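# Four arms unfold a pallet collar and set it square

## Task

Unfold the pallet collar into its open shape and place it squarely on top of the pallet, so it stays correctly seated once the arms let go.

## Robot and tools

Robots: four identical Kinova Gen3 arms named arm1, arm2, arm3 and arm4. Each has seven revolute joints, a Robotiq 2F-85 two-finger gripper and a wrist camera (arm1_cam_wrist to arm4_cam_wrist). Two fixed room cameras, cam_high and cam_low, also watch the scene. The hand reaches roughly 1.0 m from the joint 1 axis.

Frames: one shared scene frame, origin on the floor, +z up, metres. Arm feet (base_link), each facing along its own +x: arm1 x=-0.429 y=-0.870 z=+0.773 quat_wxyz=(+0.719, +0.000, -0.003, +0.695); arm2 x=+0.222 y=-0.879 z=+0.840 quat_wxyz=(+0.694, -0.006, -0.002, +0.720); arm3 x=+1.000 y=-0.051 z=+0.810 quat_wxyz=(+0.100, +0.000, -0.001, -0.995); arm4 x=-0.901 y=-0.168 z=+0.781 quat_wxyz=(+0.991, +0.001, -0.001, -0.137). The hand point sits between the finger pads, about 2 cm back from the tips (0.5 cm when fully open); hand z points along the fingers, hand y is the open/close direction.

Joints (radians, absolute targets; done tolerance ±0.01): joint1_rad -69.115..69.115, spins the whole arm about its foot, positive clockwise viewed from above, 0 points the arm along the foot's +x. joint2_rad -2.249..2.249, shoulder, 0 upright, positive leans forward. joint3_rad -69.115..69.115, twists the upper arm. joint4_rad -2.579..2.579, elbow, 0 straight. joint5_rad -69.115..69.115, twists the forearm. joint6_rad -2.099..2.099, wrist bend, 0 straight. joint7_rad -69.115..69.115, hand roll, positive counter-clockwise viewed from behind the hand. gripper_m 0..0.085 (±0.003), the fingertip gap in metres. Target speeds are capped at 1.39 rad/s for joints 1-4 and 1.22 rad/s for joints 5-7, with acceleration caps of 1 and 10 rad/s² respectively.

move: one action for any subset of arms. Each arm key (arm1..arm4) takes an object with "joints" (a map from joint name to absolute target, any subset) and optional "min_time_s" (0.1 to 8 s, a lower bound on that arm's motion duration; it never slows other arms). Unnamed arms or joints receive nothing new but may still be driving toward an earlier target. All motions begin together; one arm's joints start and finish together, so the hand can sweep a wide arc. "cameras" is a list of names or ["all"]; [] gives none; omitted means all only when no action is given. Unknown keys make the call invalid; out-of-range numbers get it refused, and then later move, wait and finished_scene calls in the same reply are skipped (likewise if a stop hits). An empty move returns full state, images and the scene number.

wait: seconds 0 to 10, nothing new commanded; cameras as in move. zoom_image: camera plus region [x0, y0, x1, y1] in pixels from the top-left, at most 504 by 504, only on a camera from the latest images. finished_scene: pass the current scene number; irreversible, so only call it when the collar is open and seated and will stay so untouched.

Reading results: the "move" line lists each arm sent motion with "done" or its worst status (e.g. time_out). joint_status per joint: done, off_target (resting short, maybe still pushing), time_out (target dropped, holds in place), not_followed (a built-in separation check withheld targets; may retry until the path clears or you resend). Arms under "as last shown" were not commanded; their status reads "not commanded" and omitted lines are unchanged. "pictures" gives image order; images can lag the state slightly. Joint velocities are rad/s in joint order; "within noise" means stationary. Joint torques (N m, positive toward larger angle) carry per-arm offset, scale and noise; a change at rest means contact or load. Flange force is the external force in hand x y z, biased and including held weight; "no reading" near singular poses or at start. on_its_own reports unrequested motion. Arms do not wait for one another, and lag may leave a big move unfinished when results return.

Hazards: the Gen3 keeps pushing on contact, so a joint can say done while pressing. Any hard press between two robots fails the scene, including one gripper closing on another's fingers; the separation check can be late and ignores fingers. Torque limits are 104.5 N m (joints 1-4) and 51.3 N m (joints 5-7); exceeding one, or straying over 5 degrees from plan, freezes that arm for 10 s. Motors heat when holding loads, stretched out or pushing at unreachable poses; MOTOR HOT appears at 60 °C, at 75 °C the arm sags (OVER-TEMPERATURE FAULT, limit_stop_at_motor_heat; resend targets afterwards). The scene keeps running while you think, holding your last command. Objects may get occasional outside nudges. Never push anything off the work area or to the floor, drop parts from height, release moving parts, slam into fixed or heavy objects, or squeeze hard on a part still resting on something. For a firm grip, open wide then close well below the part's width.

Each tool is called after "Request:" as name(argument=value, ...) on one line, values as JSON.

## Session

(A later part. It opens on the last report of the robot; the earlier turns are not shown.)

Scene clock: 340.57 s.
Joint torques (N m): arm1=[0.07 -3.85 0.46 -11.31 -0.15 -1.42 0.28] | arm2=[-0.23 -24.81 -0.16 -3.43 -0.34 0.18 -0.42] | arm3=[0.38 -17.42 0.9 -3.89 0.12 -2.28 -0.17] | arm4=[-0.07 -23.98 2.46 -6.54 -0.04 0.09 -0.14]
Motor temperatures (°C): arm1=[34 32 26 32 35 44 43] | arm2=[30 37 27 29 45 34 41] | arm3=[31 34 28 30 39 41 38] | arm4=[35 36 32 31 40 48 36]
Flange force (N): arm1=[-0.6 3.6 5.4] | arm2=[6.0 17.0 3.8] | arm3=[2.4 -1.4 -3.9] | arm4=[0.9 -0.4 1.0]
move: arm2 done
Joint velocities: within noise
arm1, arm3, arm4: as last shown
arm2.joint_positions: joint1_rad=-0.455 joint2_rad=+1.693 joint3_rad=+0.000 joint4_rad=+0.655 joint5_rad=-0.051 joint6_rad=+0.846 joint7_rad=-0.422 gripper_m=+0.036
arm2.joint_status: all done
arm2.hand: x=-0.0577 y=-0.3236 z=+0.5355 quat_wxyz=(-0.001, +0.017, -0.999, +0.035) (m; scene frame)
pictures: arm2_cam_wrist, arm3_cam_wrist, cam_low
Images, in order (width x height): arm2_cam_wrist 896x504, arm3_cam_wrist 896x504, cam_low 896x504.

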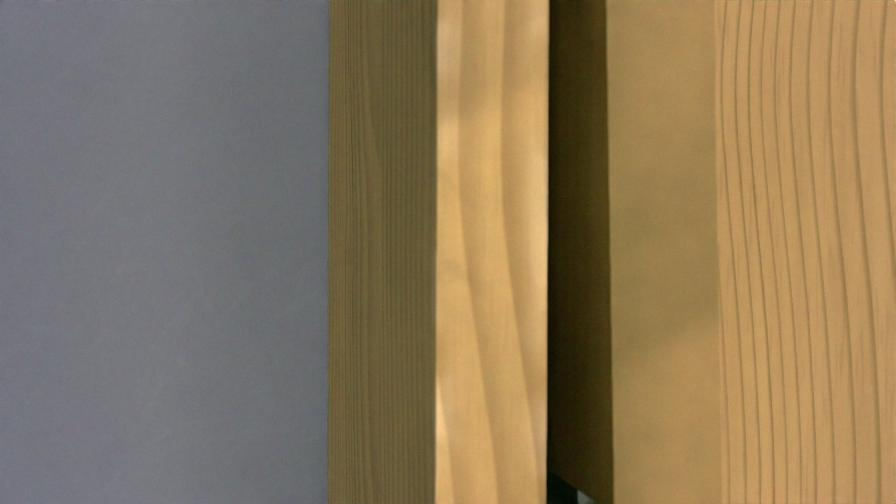

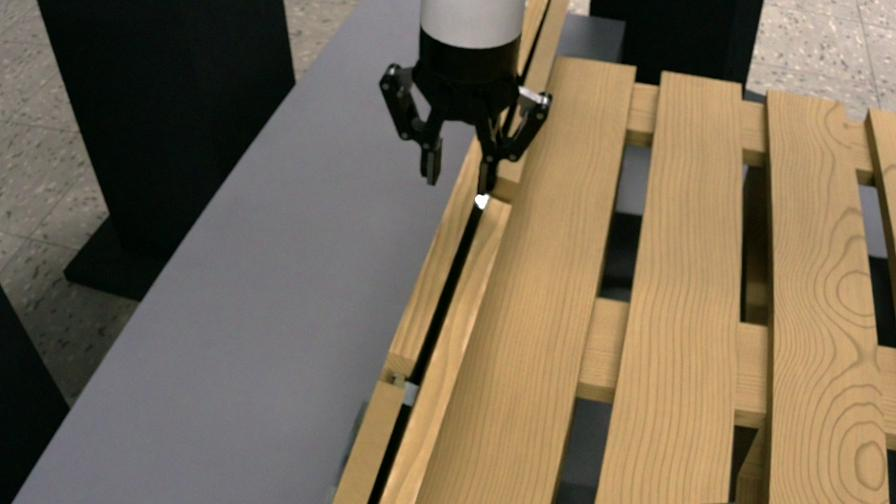

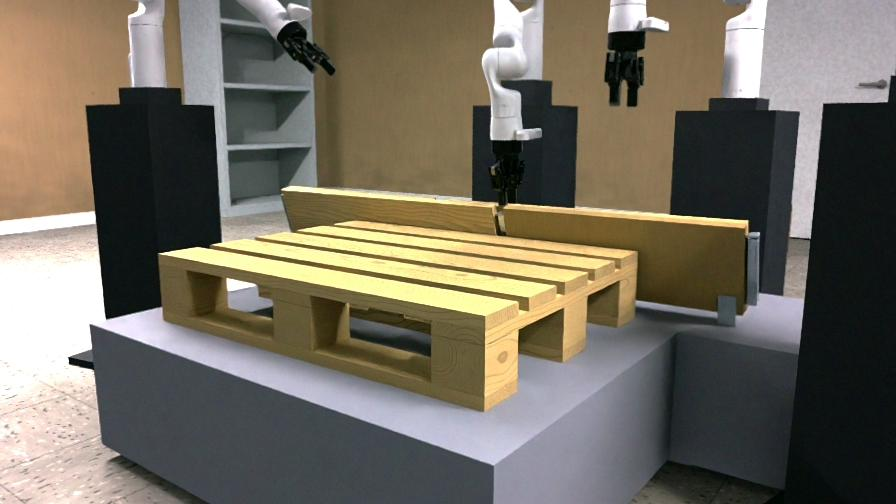

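Request:
move(arm2={"joints": {"gripper_m": 0.032}})

Request:
move(arm2={"joints": {"gripper_m": 0.028}})

Request:
move(arm2={"joints": {"gripper_m": 0.025}}, cameras=["arm2_cam_wrist", "cam_low", "arm3_cam_wrist"])

Request:
zoom_image(camera="arm3_cam_wrist", region=[380, 30, 580, 230])

Scene clock: 348.60 s.
Joint torques (N m): arm1=[0.16 -3.87 0.39 -11.39 -0.15 -1.43 0.33] | arm2=[-0.44 -24.55 -0.16 -3.46 -0.36 0.14 -0.41] | arm3=[0.36 -17.43 0.97 -3.92 0.1 -2.24 -0.16] | arm4=[-0.06 -23.99 2.46 -6.53 -0.07 0.08 -0.14]
Motor temperatures (°C): arm1=[34 32 26 32 35 44 43] | arm2=[30 37 27 29 45 34 41] | arm3=[31 34 28 30 39 41 38] | arm4=[34 36 32 31 40 48 36]
Flange force (N): arm1=[-0.5 3.5 5.6] | arm2=[5.3 16.3 3.1] | arm3=[2.2 -1.3 -4.0] | arm4=[0.8 -0.5 1.0]
move: arm2 done
Joint velocities: within noise
arm1, arm3, arm4: as last shown
arm2.joint_positions: joint1_rad=-0.455 joint2_rad=+1.693 joint3_rad=+0.000 joint4_rad=+0.655 joint5_rad=-0.051 joint6_rad=+0.846 joint7_rad=-0.422 gripper_m=+0.032
arm2.joint_status: all done
arm2.hand: x=-0.0577 y=-0.3235 z=+0.5356 quat_wxyz=(-0.001, +0.017, -0.999, +0.035) (m; scene frame)
pictures: none

Scene clock: 349.13 s.
Joint torques (N m): arm1=[0.05 -3.88 0.43 -11.34 -0.11 -1.44 0.3] | arm2=[-0.32 -24.98 -0.11 -3.73 -0.28 -0.01 -0.36] | arm3=[0.36 -17.44 0.95 -3.88 0.16 -2.22 -0.21] | arm4=[-0.05 -24.01 2.44 -6.54 -0.09 0.1 -0.15]
Motor temperatures (°C): arm1=[34 32 26 32 35 44 43] | arm2=[30 37 27 29 45 34 41] | arm3=[31 34 28 30 39 41 38] | arm4=[34 36 32 31 40 48 36]
Flange force (N): arm1=[-0.6 3.6 5.4] | arm2=[5.5 16.1 3.4] | arm3=[2.2 -1.5 -3.9] | arm4=[0.8 -0.4 1.1]
move: arm2 done
Joint velocities: within noise
arm1, arm3, arm4: as last shown
arm2.joint_positions: joint1_rad=-0.455 joint2_rad=+1.693 joint3_rad=+0.000 joint4_rad=+0.655 joint5_rad=-0.051 joint6_rad=+0.846 joint7_rad=-0.422 gripper_m=+0.028
arm2.joint_status: all done
arm2.hand: x=-0.0577 y=-0.3235 z=+0.5356 quat_wxyz=(-0.001, +0.017, -0.999, +0.035) (m; scene frame)
pictures: none

Scene clock: 349.67 s.
Joint torques (N m): arm1=[0.13 -3.91 0.41 -11.36 -0.14 -1.41 0.25] | arm2=[-0.25 -24.9 -0.18 -3.75 -0.31 -0.03 -0.39] | arm3=[0.38 -17.41 0.95 -3.92 0.11 -2.24 -0.14] | arm4=[-0.04 -24.02 2.47 -6.52 -0.08 0.1 -0.13]
Motor temperatures (°C): arm1=[34 32 26 32 35 44 43] | arm2=[30 37 27 29 45 34 41] | arm3=[31 34 28 30 39 41 38] | arm4=[34 36 32 31 40 48 36]
Flange force (N): arm1=[-0.6 3.3 5.7] | arm2=[5.4 15.8 3.2] | arm3=[2.2 -1.4 -4.0] | arm4=[0.8 -0.4 1.1]
move: arm2 done
Joint velocities: within noise
arm1, arm3, arm4: as last shown
arm2.joint_positions: joint1_rad=-0.455 joint2_rad=+1.693 joint3_rad=+0.000 joint4_rad=+0.655 joint5_rad=-0.051 joint6_rad=+0.846 joint7_rad=-0.422 gripper_m=+0.025
arm2.joint_status: all done
arm2.hand: x=-0.0577 y=-0.3236 z=+0.5355 quat_wxyz=(-0.001, +0.017, -0.999, +0.035) (m; scene frame)
pictures: arm2_cam_wrist, arm3_cam_wrist, cam_low
Images, in order (width x height): arm2_cam_wrist 896x504, arm3_cam_wrist 896x504, cam_low 896x504.

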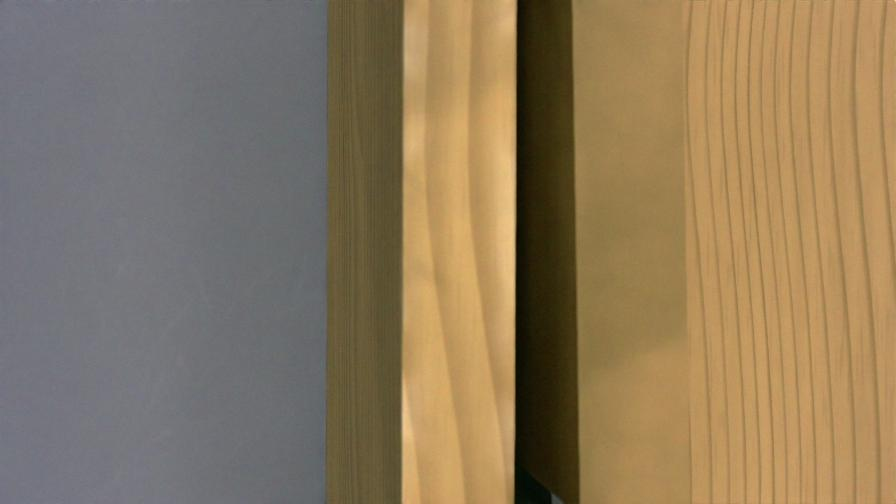

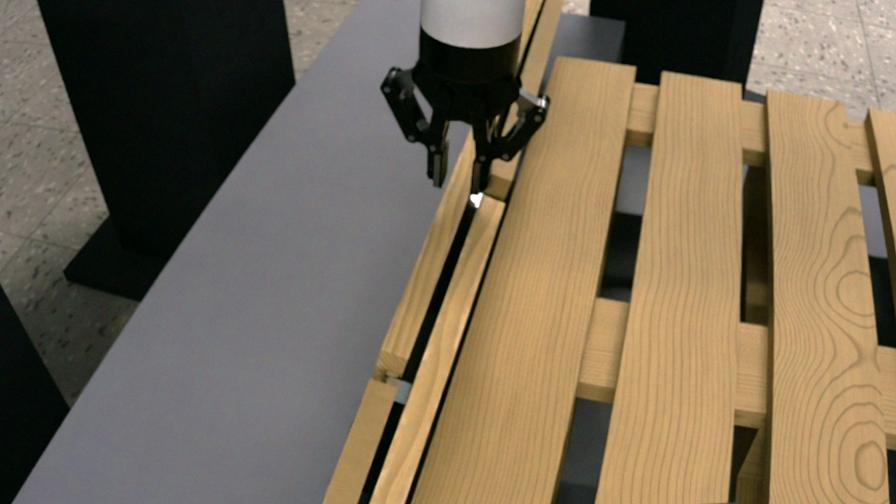

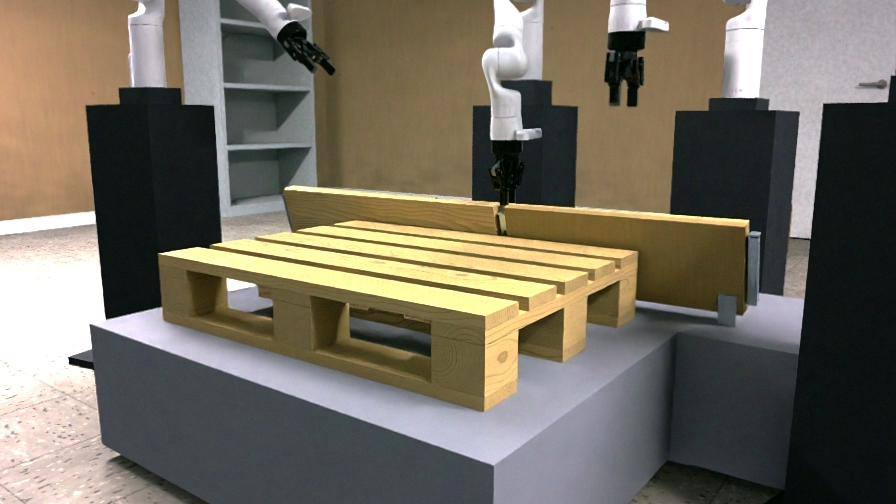

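Scaled by 2.520 from the camera's 896x504 image, which has a finer 1280x720 frame.

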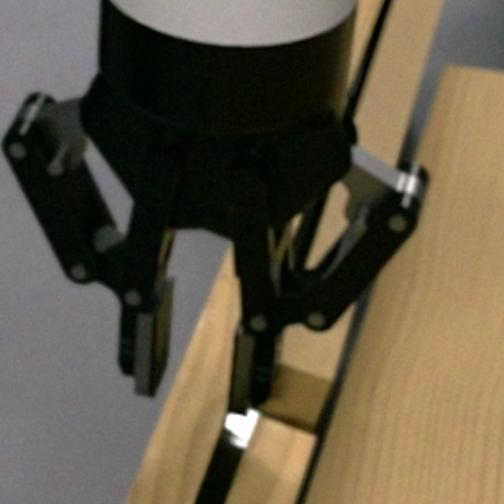

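Request:
move(arm2={"joints": {"joint1_rad": -0.4793, "joint2_rad": 1.6228, "joint3_rad": 0, "joint4_rad": 0.8665, "joint5_rad": -0.0375, "joint6_rad": 0.6732, "joint7_rad": -0.4515}, "min_time_s": 2.5}, cameras=["arm2_cam_wrist", "cam_low", "arm3_cam_wrist"])

Request:
zoom_image(camera="arm3_cam_wrist", region=[380, 30, 580, 230])

Request:
zoom_image(camera="cam_low", region=[640, 200, 780, 340])

Scene clock: 360.97 s.
Joint torques (N m): arm1=[0.1 -3.8 0.48 -11.26 -0.16 -1.4 0.31] | arm2=[0.36 -24.83 0.57 -3.48 -0.06 -0.51 -0.41] | arm3=[0.36 -17.43 0.96 -3.88 0.15 -2.25 -0.19] | arm4=[-0.05 -23.99 2.46 -6.54 -0.05 0.1 -0.13]
Motor temperatures (°C): arm1=[34 32 26 32 35 44 43] | arm2=[30 37 27 29 45 34 41] | arm3=[30 34 28 30 39 41 38] | arm4=[34 36 32 31 40 48 36]
Flange force (N): arm1=[-0.6 3.8 5.3] | arm2=[4.8 11.1 2.6] | arm3=[2.3 -1.4 -3.9] | arm4=[0.9 -0.4 1.0]
move: arm2 done
Joint velocities: within noise
arm1, arm3, arm4: as last shown
arm2.joint_positions: joint1_rad=-0.479 joint2_rad=+1.623 joint3_rad=+0.000 joint4_rad=+0.866 joint5_rad=-0.037 joint6_rad=+0.673 joint7_rad=-0.451 gripper_m=+0.025
arm2.joint_status: all done
arm2.hand: x=-0.0569 y=-0.3462 z=+0.5355 quat_wxyz=(+0.000, +0.017, -1.000, +0.017) (m; scene frame)
pictures: arm2_cam_wrist, arm3_cam_wrist, cam_low
Images, in order (width x height): arm2_cam_wrist 896x504, arm3_cam_wrist 896x504, cam_low 896x504.

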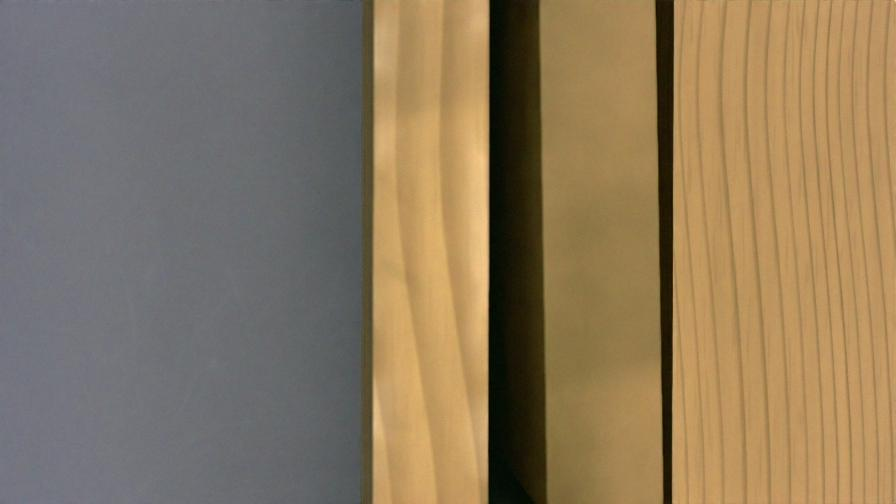

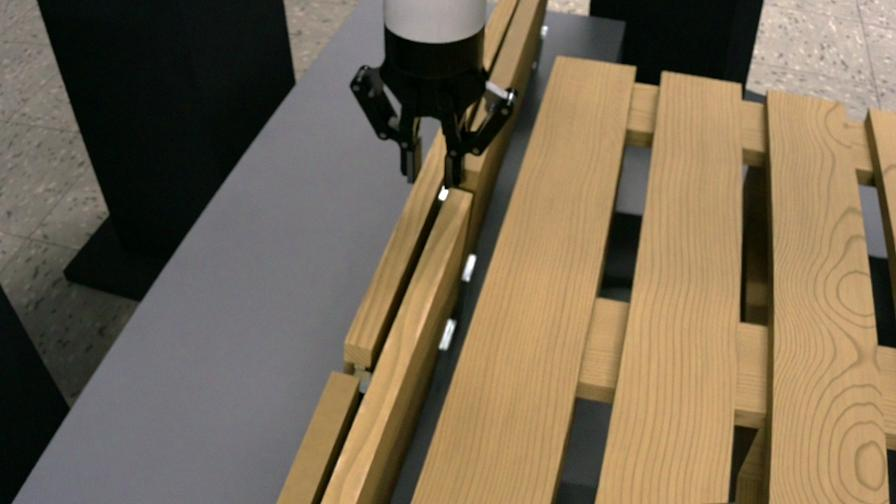

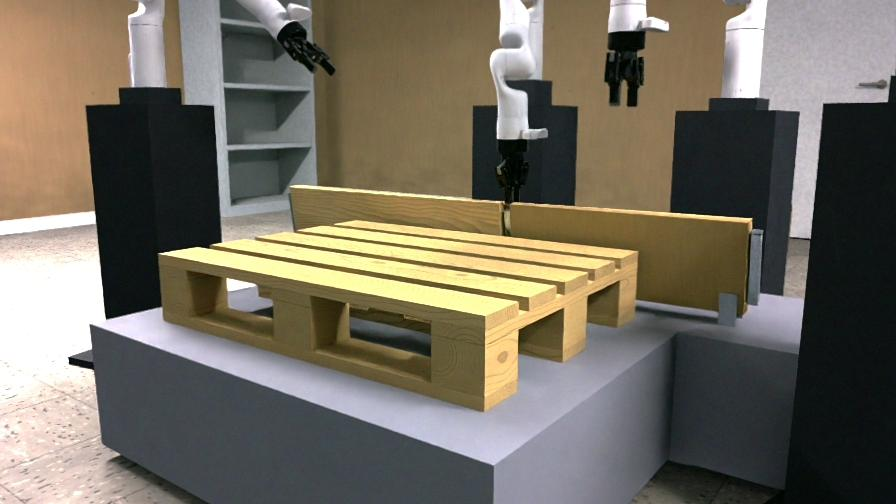

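Scaled by 2.520 from the camera's 896x504 image, which has a finer 1280x720 frame.

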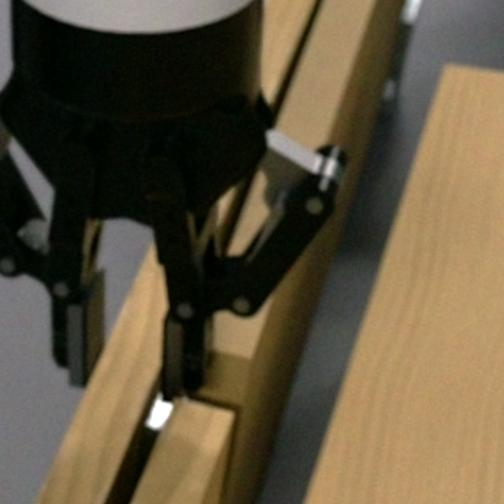

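Scaled by 3.600 from the camera's 896x504 image, which has a finer 1280x720 frame.

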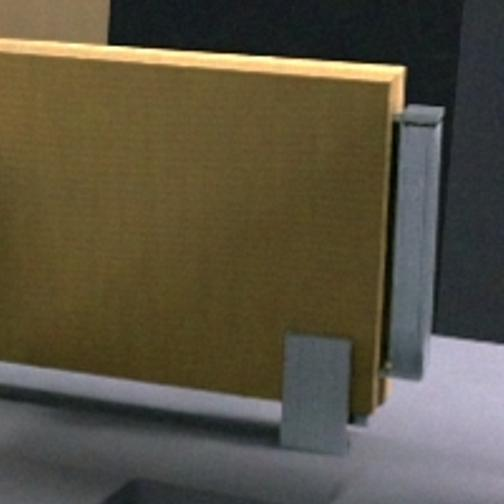

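Request:
move(arm2={"joints": {"joint1_rad": -0.5159, "joint2_rad": 1.5597, "joint3_rad": 0, "joint4_rad": 1.0854, "joint5_rad": -0.0146, "joint6_rad": 0.4859, "joint7_rad": -0.5049}, "min_time_s": 3.0}, cameras=["arm2_cam_wrist", "cam_low", "arm3_cam_wrist"])

Request:
zoom_image(camera="arm3_cam_wrist", region=[330, 30, 530, 230])

Request:
zoom_image(camera="cam_low", region=[640, 200, 780, 340])

Scene clock: 365.97 s.
Joint torques (N m): arm1=[0.04 -3.82 0.55 -11.35 -0.16 -1.36 0.26] | arm2=[-0.4 -23.23 -0.17 -1.8 -0.21 -0.17 -0.41] | arm3=[0.38 -17.4 0.96 -3.96 0.11 -2.23 -0.21] | arm4=[-0.05 -23.98 2.47 -6.53 -0.07 0.09 -0.14]
Motor temperatures (°C): arm1=[34 32 26 32 34 44 43] | arm2=[30 38 27 29 45 34 41] | arm3=[30 34 28 30 39 41 38] | arm4=[34 36 32 31 40 48 36]
Flange force (N): arm1=[-0.4 3.9 5.6] | arm2=[3.5 10.3 2.3] | arm3=[2.1 -1.4 -4.2] | arm4=[0.8 -0.4 1.0]
move: arm2 done
Joint velocities: within noise
arm1.joint_positions: joint1_rad=+0.000 joint2_rad=-0.400 joint3_rad=+0.000 joint4_rad=+2.200 joint5_rad=+0.000 joint6_rad=+0.900 joint7_rad=+1.517 gripper_m=+0.085
arm1.joint_status: not commanded
arm1.hand: x=-0.3964 y=-0.5968 z=+1.0939 quat_wxyz=(-0.156, +0.659, -0.719, -0.156) (m; scene frame)
arm2.joint_positions: joint1_rad=-0.516 joint2_rad=+1.560 joint3_rad=+0.000 joint4_rad=+1.085 joint5_rad=-0.015 joint6_rad=+0.486 joint7_rad=-0.505 gripper_m=+0.025
arm2.joint_status: all done
arm2.hand: x=-0.0557 y=-0.3805 z=+0.5355 quat_wxyz=(+0.000, +0.017, -1.000, +0.000) (m; scene frame)
arm3.joint_positions: joint1_rad=-0.076 joint2_rad=+0.865 joint3_rad=+0.000 joint4_rad=+2.105 joint5_rad=+0.000 joint6_rad=-0.614 joint7_rad=-1.571 gripper_m=+0.085
arm3.joint_status: not commanded
arm3.hand: x=+0.4218 y=-0.1887 z=+0.8377 quat_wxyz=(-0.379, -0.127, +0.915, -0.053) (m; scene frame)
arm4.joint_positions: joint1_rad=-0.069 joint2_rad=+1.019 joint3_rad=+0.000 joint4_rad=+1.352 joint5_rad=+0.000 joint6_rad=+0.770 joint7_rad=+1.776 gripper_m=+0.085
arm4.joint_status: not commanded
arm4.hand: x=-0.3406 y=-0.3102 z=+0.7496 quat_wxyz=(-0.001, +0.000, -1.000, -0.001) (m; scene frame)
pictures: arm2_cam_wrist, arm3_cam_wrist, cam_low
Images, in order (width x height): arm2_cam_wrist 896x504, arm3_cam_wrist 896x504, cam_low 896x504.

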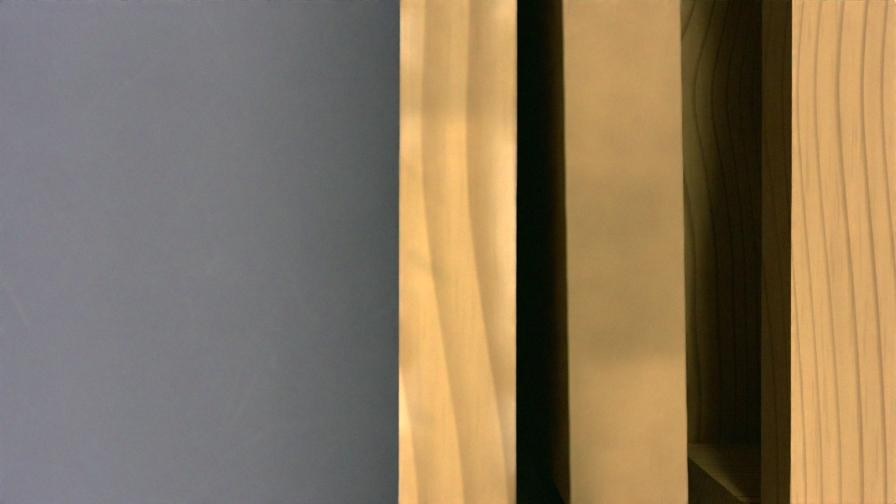

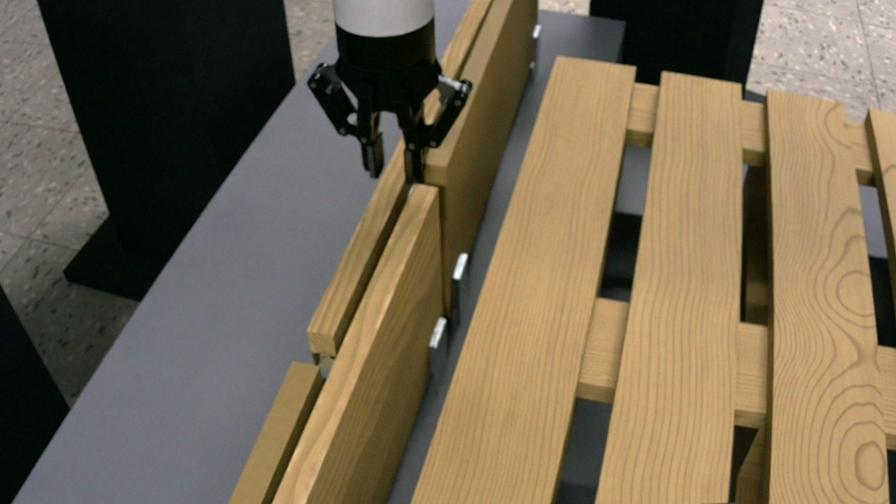

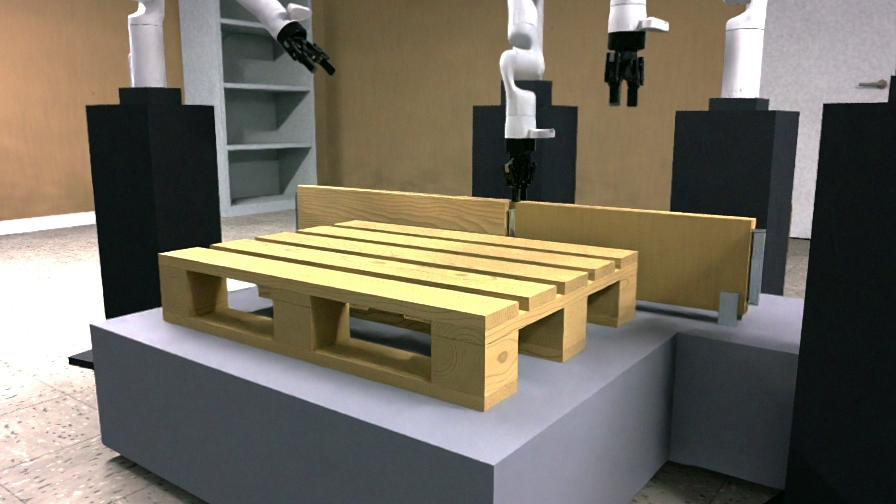

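Scaled by 2.520 from the camera's 896x504 image, which has a finer 1280x720 frame.

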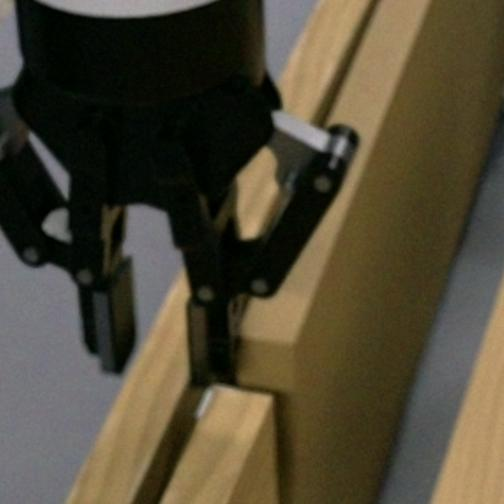

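Scaled by 3.600 from the camera's 896x504 image, which has a finer 1280x720 frame.

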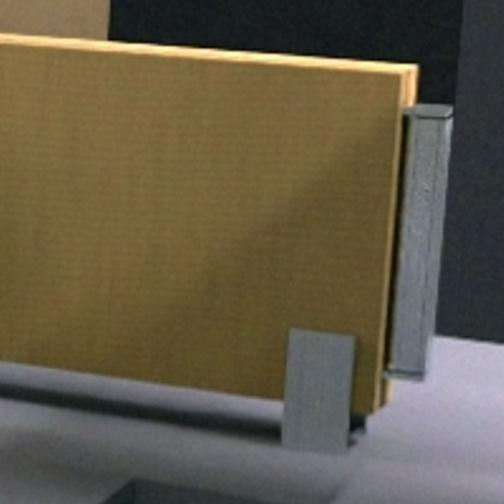

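Request:
move(arm2={"joints": {"joint1_rad": -0.5136, "joint2_rad": 1.5673, "joint3_rad": 0, "joint4_rad": 1.0700, "joint5_rad": -0.0145, "joint6_rad": 0.4938, "joint7_rad": -0.5028}, "min_time_s": 0.8})

Request:
move(arm2={"joints": {"gripper_m": 0.014}}, cameras=["arm2_cam_wrist", "cam_low", "arm3_cam_wrist"])

Scene clock: 379.93 s.
Joint torques (N m): arm1=[0.11 -3.88 0.44 -11.32 -0.12 -1.36 0.26] | arm2=[-0.32 -23.33 0.01 -2.03 -0.26 -0.23 -0.33] | arm3=[0.38 -17.38 0.95 -3.92 0.09 -2.22 -0.19] | arm4=[-0.07 -24 2.49 -6.53 -0.06 0.11 -0.12]
Motor temperatures (°C): arm1=[34 32 26 32 34 44 43] | arm2=[30 38 27 29 45 34 41] | arm3=[30 35 28 30 39 41 38] | arm4=[34 36 32 31 40 48 36]
Flange force (N): arm1=[-0.6 3.4 5.7] | arm2=[3.4 9.8 2.1] | arm3=[2.2 -1.3 -4.1] | arm4=[0.9 -0.4 1.1]
move: arm2 done
Joint velocities: within noise
arm1, arm3, arm4: as last shown
arm2.joint_positions: joint1_rad=-0.514 joint2_rad=+1.567 joint3_rad=+0.000 joint4_rad=+1.070 joint5_rad=-0.015 joint6_rad=+0.494 joint7_rad=-0.503 gripper_m=+0.025
arm2.joint_status: all done
arm2.hand: x=-0.0557 y=-0.3780 z=+0.5335 quat_wxyz=(+0.000, +0.017, -1.000, +0.000) (m; scene frame)
pictures: none

Scene clock: 380.70 s.
Joint torques (N m): arm1=[0.13 -3.84 0.5 -11.26 -0.15 -1.38 0.28] | arm2=[-0.82 -19.96 -0.5 -1.06 -0.23 -0.23 -0.33] | arm3=[0.35 -17.42 0.92 -3.92 0.12 -2.27 -0.16] | arm4=[-0.04 -24 2.46 -6.52 -0.08 0.06 -0.12]
Motor temperatures (°C): arm1=[34 32 26 32 34 44 43] | arm2=[30 38 27 29 45 34 41] | arm3=[30 35 28 30 39 41 38] | arm4=[34 36 32 31 40 48 36]
Flange force (N): arm1=[-0.7 3.7 5.4] | arm2=[2.9 10.6 -3.6] | arm3=[2.4 -1.3 -4.0] | arm4=[0.7 -0.4 1.0]
move: arm2 off_target
Joint velocities: within noise
arm1, arm3, arm4: as last shown
arm2.joint_positions: joint1_rad=-0.514 joint2_rad=+1.567 joint3_rad=+0.000 joint4_rad=+1.070 joint5_rad=-0.014 joint6_rad=+0.494 joint7_rad=-0.503 gripper_m=+0.018
arm2.joint_status: gripper_m off_target (ended at +0.018, target +0.014)
arm2.hand: x=-0.0557 y=-0.3780 z=+0.5335 quat_wxyz=(+0.000, +0.017, -1.000, +0.000) (m; scene frame)
pictures: arm2_cam_wrist, arm3_cam_wrist, cam_low
Images, in order (width x height): arm2_cam_wrist 896x504, arm3_cam_wrist 896x504, cam_low 896x504.

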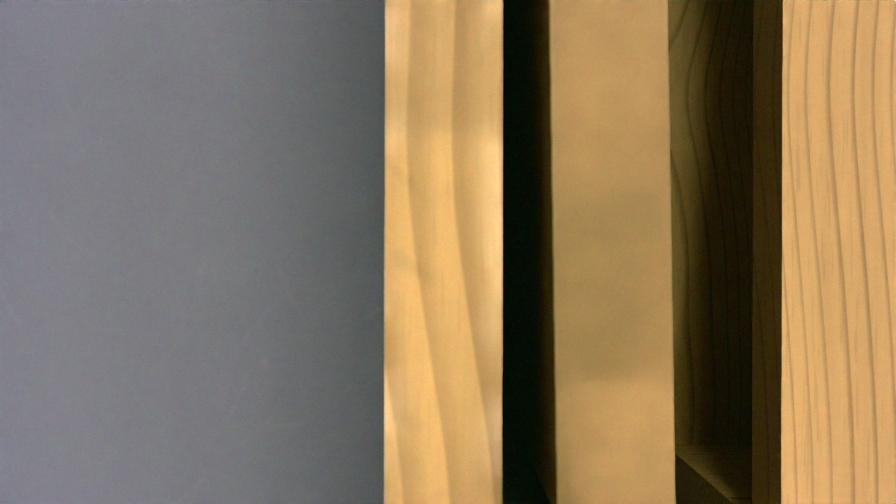

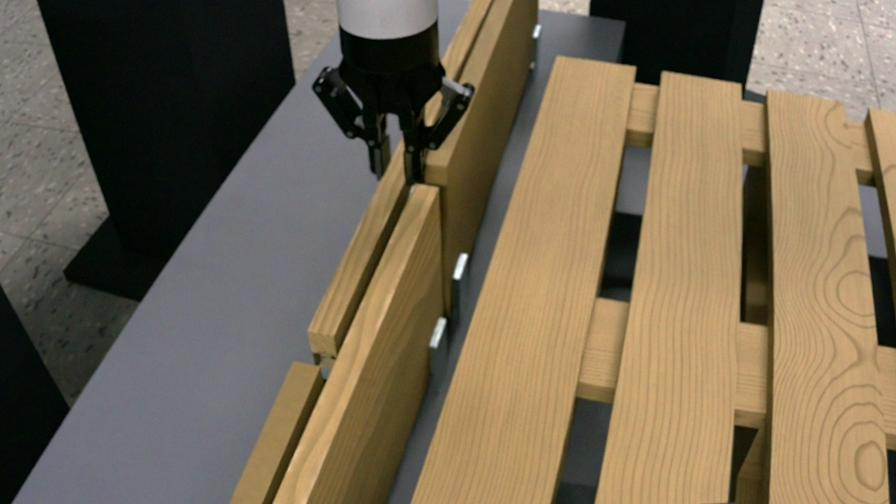

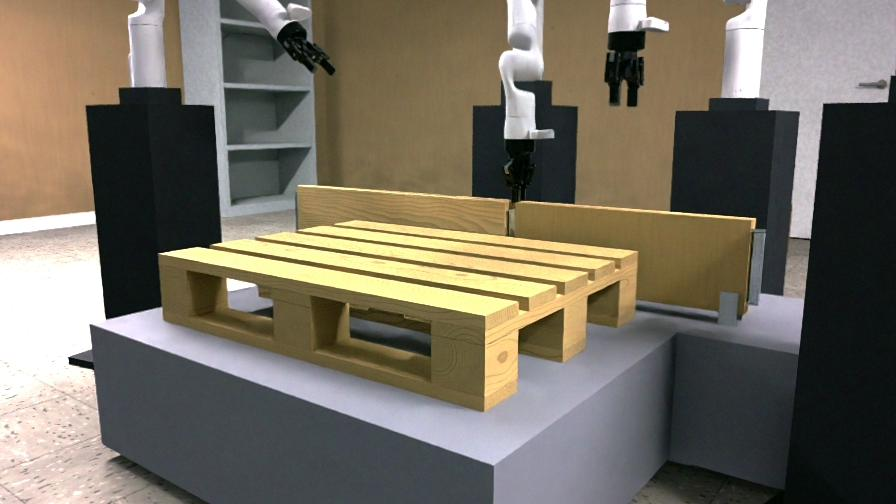

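Request:
move(arm2={"joints": {"joint1_rad": -0.5394, "joint2_rad": 1.5364, "joint3_rad": 0, "joint4_rad": 1.1957, "joint5_rad": -0.0170, "joint6_rad": 0.3987, "joint7_rad": -0.5257}, "min_time_s": 2.5}, cameras=["arm2_cam_wrist", "cam_low", "arm3_cam_wrist"])

Scene clock: 387.50 s.
Joint torques (N m): arm1=[0.05 -3.89 0.35 -11.36 -0.1 -1.39 0.23] | arm2=[-0.1 -11.56 -0.57 5.79 -0.3 3.26 -0.27] | arm3=[0.32 -17.42 0.87 -3.94 0.13 -2.25 -0.2] | arm4=[-0.05 -24.01 2.48 -6.52 -0.09 0.09 -0.14]
Motor temperatures (°C): arm1=[34 32 26 32 34 44 43] | arm2=[30 38 27 29 45 34 41] | arm3=[30 35 28 30 39 41 38] | arm4=[34 36 32 31 40 48 36]
Flange force (N): arm1=[-0.6 3.0 5.7] | arm2=[7.7 15.9 -7.8] | arm3=[2.2 -1.3 -4.1] | arm4=[0.7 -0.5 1.1]
move: arm2 done
Joint velocities: within noise
arm1, arm3, arm4: as last shown
arm2.joint_positions: joint1_rad=-0.539 joint2_rad=+1.536 joint3_rad=+0.000 joint4_rad=+1.196 joint5_rad=-0.017 joint6_rad=+0.399 joint7_rad=-0.526 gripper_m=+0.018
arm2.joint_status: all done
arm2.hand: x=-0.0539 y=-0.4080 z=+0.5335 quat_wxyz=(+0.000, +0.017, -1.000, +0.000) (m; scene frame)
pictures: arm2_cam_wrist, arm3_cam_wrist, cam_low
Images, in order (width x height): arm2_cam_wrist 896x504, arm3_cam_wrist 896x504, cam_low 896x504.

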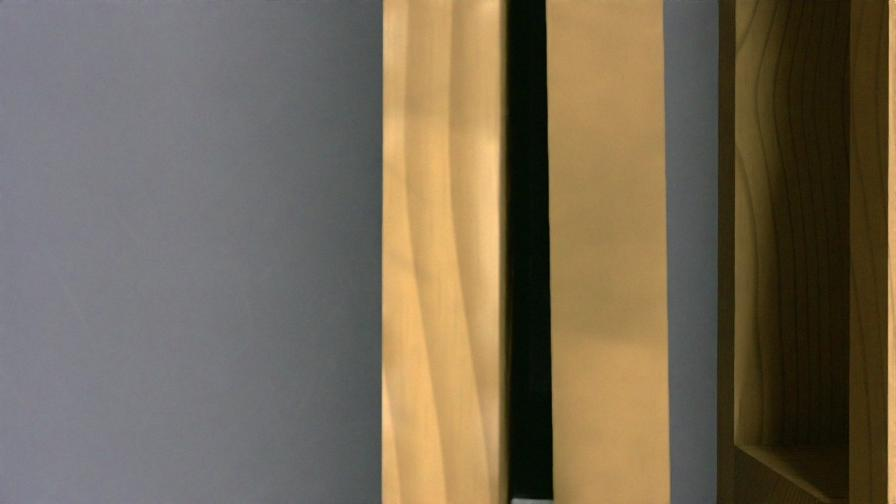

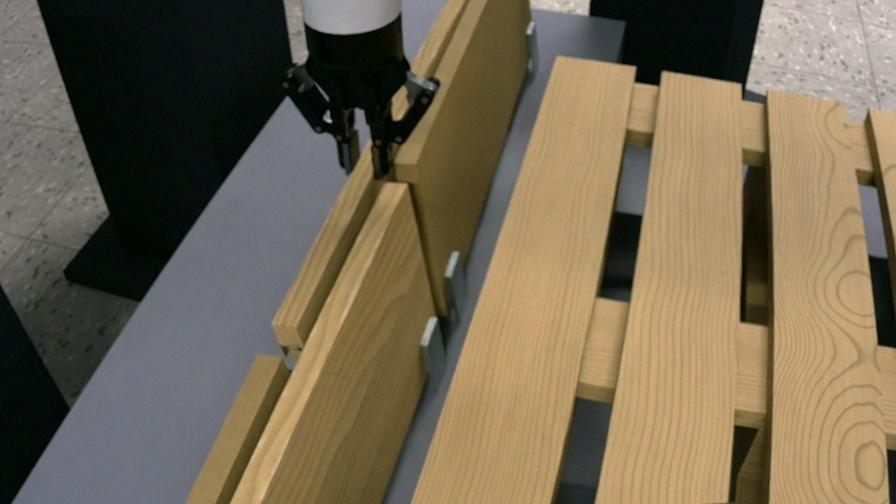

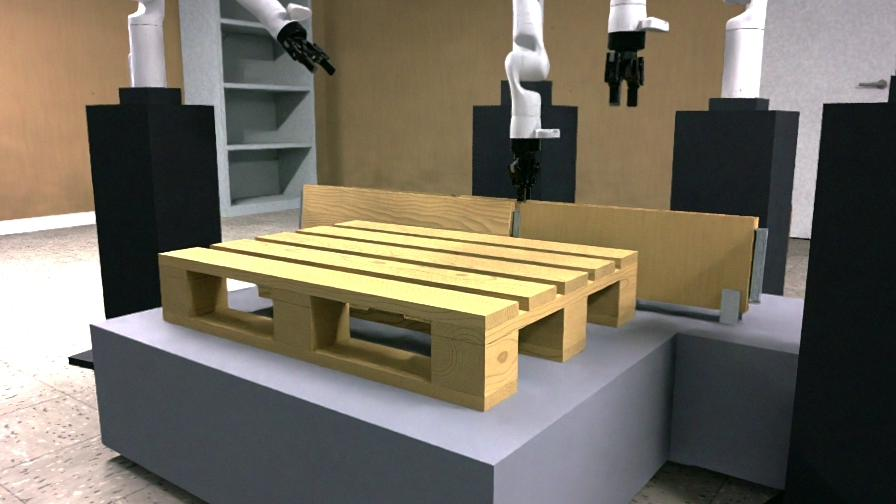

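Request:
move(arm2={"joints": {"gripper_m": 0.030}}, cameras=["arm2_cam_wrist", "cam_low"])

Request:
move(arm2={"joints": {"joint1_rad": -0.5386, "joint2_rad": 1.3623, "joint3_rad": 0, "joint4_rad": 1.3416, "joint5_rad": -0.0159, "joint6_rad": 0.4270, "joint7_rad": -0.5250}, "min_time_s": 2.0}, cameras=["arm2_cam_wrist", "cam_low", "arm3_cam_wrist"])

Scene clock: 407.80 s.
Joint torques (N m): arm1=[0.11 -3.88 0.43 -11.26 -0.13 -1.38 0.28] | arm2=[-1.04 -22.36 -0.8 -0.79 -0.37 -0.07 -0.44] | arm3=[0.35 -17.42 0.98 -3.99 0.1 -2.27 -0.2] | arm4=[-0.06 -23.99 2.48 -6.52 -0.07 0.1 -0.12]
Motor temperatures (°C): arm1=[34 32 26 32 34 44 43] | arm2=[30 37 27 29 45 34 41] | arm3=[30 35 28 30 39 41 38] | arm4=[34 36 32 31 40 48 36]
Flange force (N): arm1=[-0.8 3.5 5.5] | arm2=[2.6 10.9 2.4] | arm3=[2.2 -1.2 -4.2] | arm4=[0.8 -0.4 1.0]
move: arm2 done
Joint velocities: within noise
arm1, arm3, arm4: as last shown
arm2.joint_positions: joint1_rad=-0.539 joint2_rad=+1.536 joint3_rad=+0.000 joint4_rad=+1.196 joint5_rad=-0.017 joint6_rad=+0.399 joint7_rad=-0.526 gripper_m=+0.030
arm2.joint_status: all done
arm2.hand: x=-0.0538 y=-0.4080 z=+0.5335 quat_wxyz=(+0.000, +0.017, -1.000, +0.000) (m; scene frame)
pictures: arm2_cam_wrist, cam_low
Images, in order (width x height): arm2_cam_wrist 896x504, cam_low 896x504.

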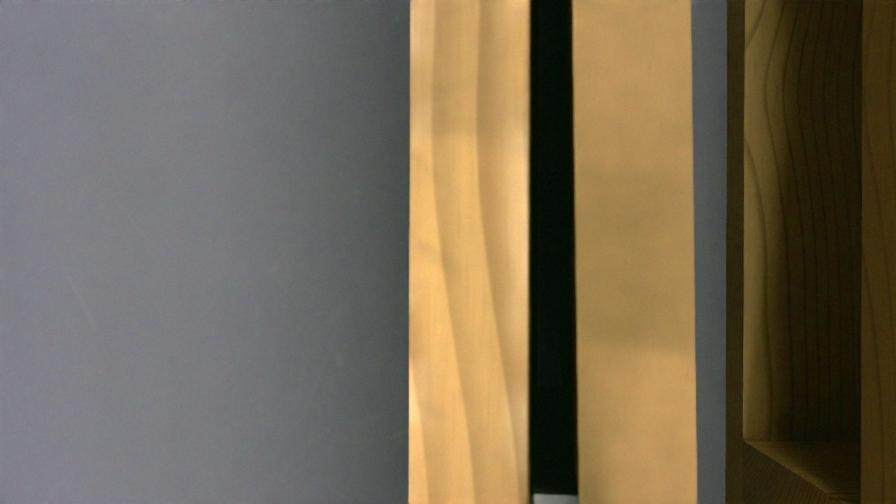

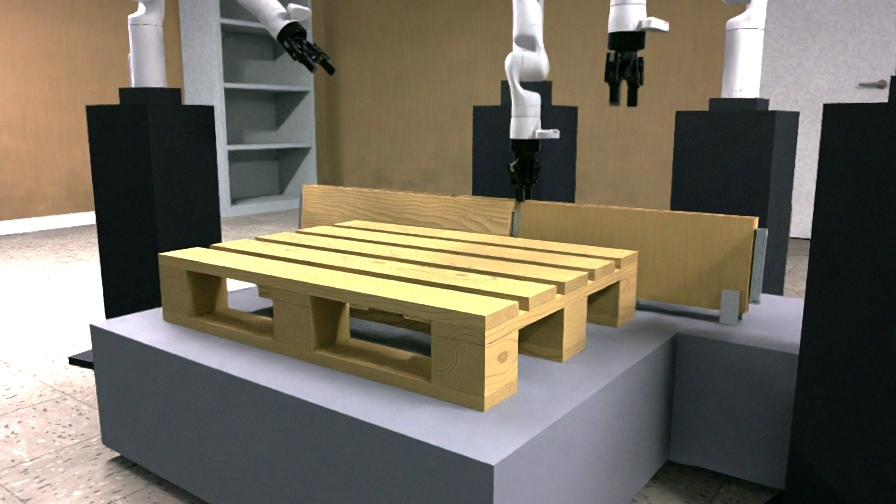

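Scene clock: 410.10 s.
Joint torques (N m): arm1=[0.16 -3.91 0.42 -11.34 -0.16 -1.43 0.28] | arm2=[-0.21 -22.53 0.1 -1.48 -0.24 -0.37 -0.39] | arm3=[0.36 -17.45 0.92 -3.97 0.12 -2.25 -0.17] | arm4=[-0.08 -23.99 2.47 -6.55 -0.09 0.07 -0.12]
Motor temperatures (°C): arm1=[34 32 26 32 34 44 43] | arm2=[30 37 27 29 45 34 41] | arm3=[30 35 28 30 39 41 38] | arm4=[34 36 32 31 40 48 36]
Flange force (N): arm1=[-0.7 3.4 5.6] | arm2=[3.4 9.1 0.5] | arm3=[2.1 -1.4 -4.1] | arm4=[0.9 -0.4 1.0]
move: arm2 done
Joint velocities: within noise
arm1, arm3, arm4: as last shown
arm2.joint_positions: joint1_rad=-0.539 joint2_rad=+1.362 joint3_rad=+0.000 joint4_rad=+1.342 joint5_rad=-0.016 joint6_rad=+0.427 joint7_rad=-0.525 gripper_m=+0.030
arm2.joint_status: all done
arm2.hand: x=-0.0539 y=-0.4080 z=+0.6098 quat_wxyz=(+0.000, +0.018, -1.000, +0.000) (m; scene frame)
pictures: arm2_cam_wrist, arm3_cam_wrist, cam_low
Images, in order (width x height): arm2_cam_wrist 896x504, arm3_cam_wrist 896x504, cam_low 896x504.

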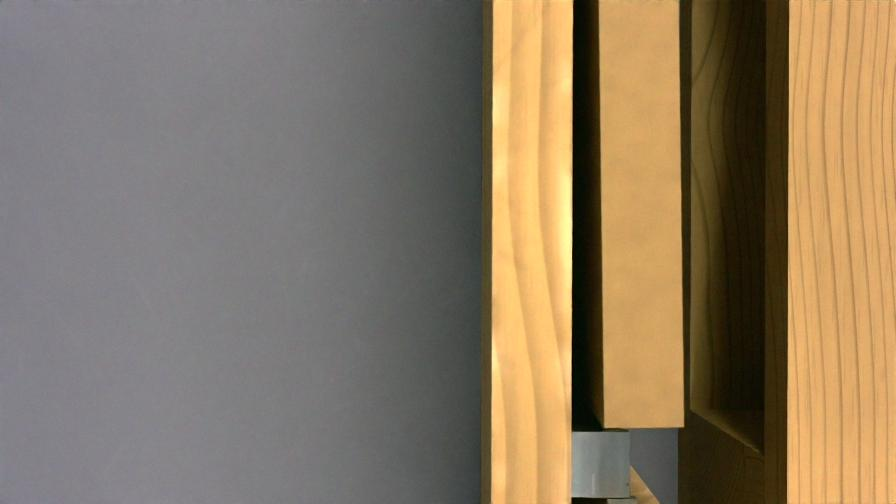

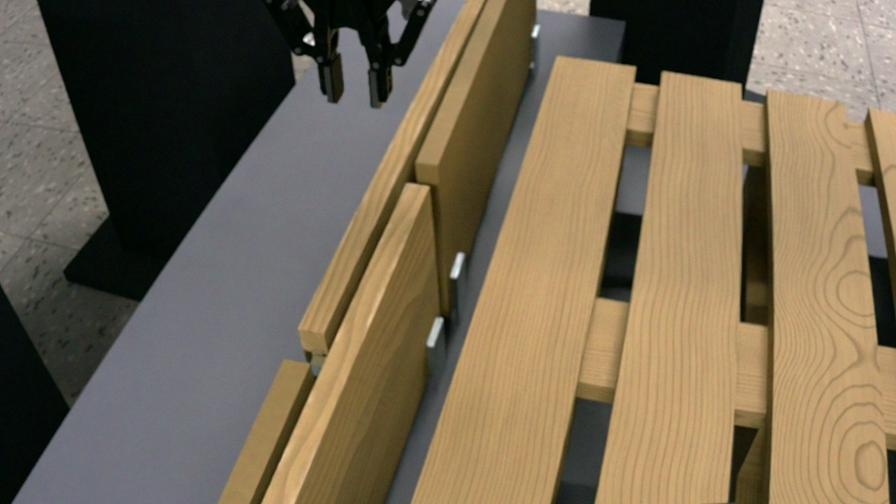

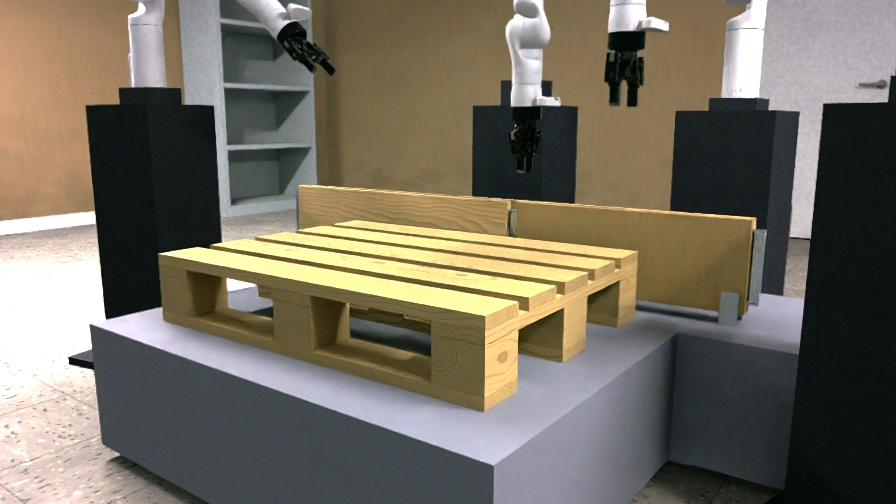

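Request:
move(arm2={"joints": {"joint1_rad": -0.0552, "joint2_rad": 1.2804, "joint3_rad": 0, "joint4_rad": 1.5669, "joint5_rad": -0.0383, "joint6_rad": 0.2879, "joint7_rad": -0.0204, "gripper_m": 0.034}}, cameras=["arm2_cam_wrist", "cam_high"])

Scene clock: 416.97 s.
Joint torques (N m): arm1=[0.07 -3.85 0.48 -11.4 -0.14 -1.41 0.28] | arm2=[-0.08 -21.03 0.13 -0.44 -0.18 -0.31 -0.4] | arm3=[0.38 -17.36 1 -3.94 0.15 -2.26 -0.15] | arm4=[-0.02 -24.04 2.48 -6.52 -0.08 0.09 -0.16]
Motor temperatures (°C): arm1=[34 32 26 32 34 44 43] | arm2=[30 37 27 29 45 34 41] | arm3=[30 35 28 30 39 41 38] | arm4=[34 36 32 31 40 48 36]
Flange force (N): arm1=[-0.4 3.7 5.6] | arm2=[-1.2 8.2 0.0] | arm3=[2.3 -1.4 -4.2] | arm4=[0.7 -0.4 1.1]
move: arm2 done
Joint velocities: within noise
arm1, arm3, arm4: as last shown
arm2.joint_positions: joint1_rad=-0.055 joint2_rad=+1.280 joint3_rad=+0.000 joint4_rad=+1.567 joint5_rad=-0.038 joint6_rad=+0.288 joint7_rad=-0.020 gripper_m=+0.034
arm2.joint_status: all done
arm2.hand: x=+0.2008 y=-0.3842 z=+0.6299 quat_wxyz=(+0.000, +0.017, -1.000, +0.000) (m; scene frame)
pictures: arm2_cam_wrist, cam_high
Images, in order (width x height): arm2_cam_wrist 896x504, cam_high 896x504.

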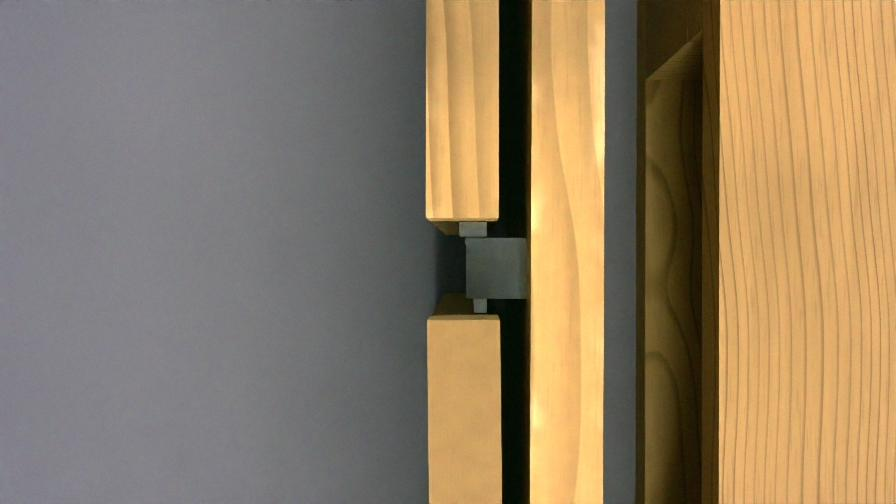

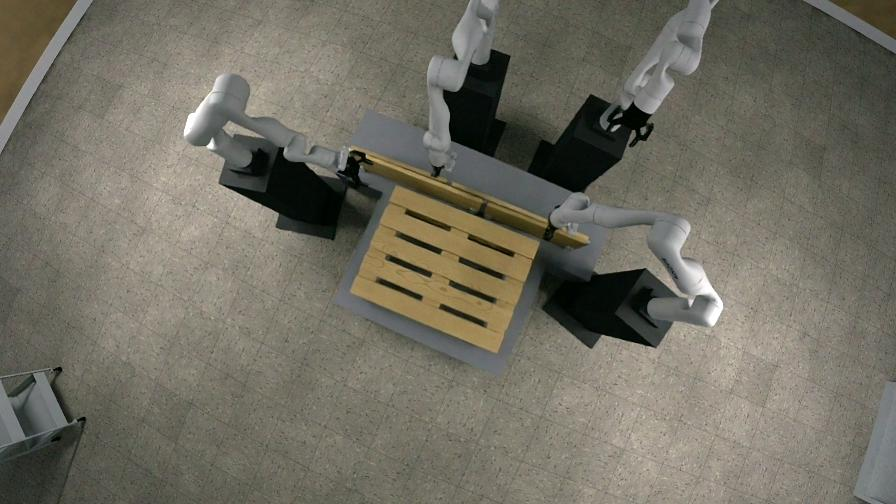

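Request:
zoom_image(camera="arm2_cam_wrist", region=[250, 400, 650, 504])

Request:
zoom_image(camera="arm2_cam_wrist", region=[380, 190, 620, 340])

Scaled by 1.260 from the camera's 896x504 image, which has a finer 1280x720 frame.

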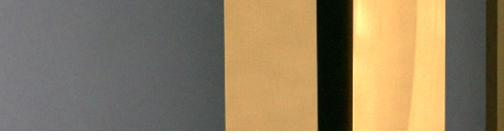

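Scaled by 2.100 from the camera's 896x504 image, which has a finer 1280x720 frame.

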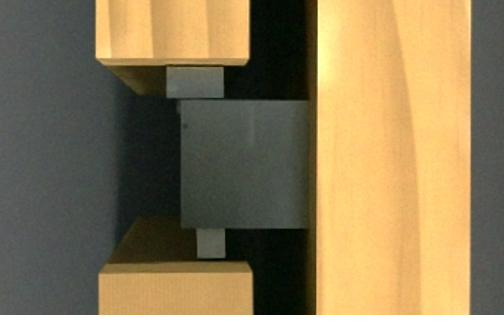

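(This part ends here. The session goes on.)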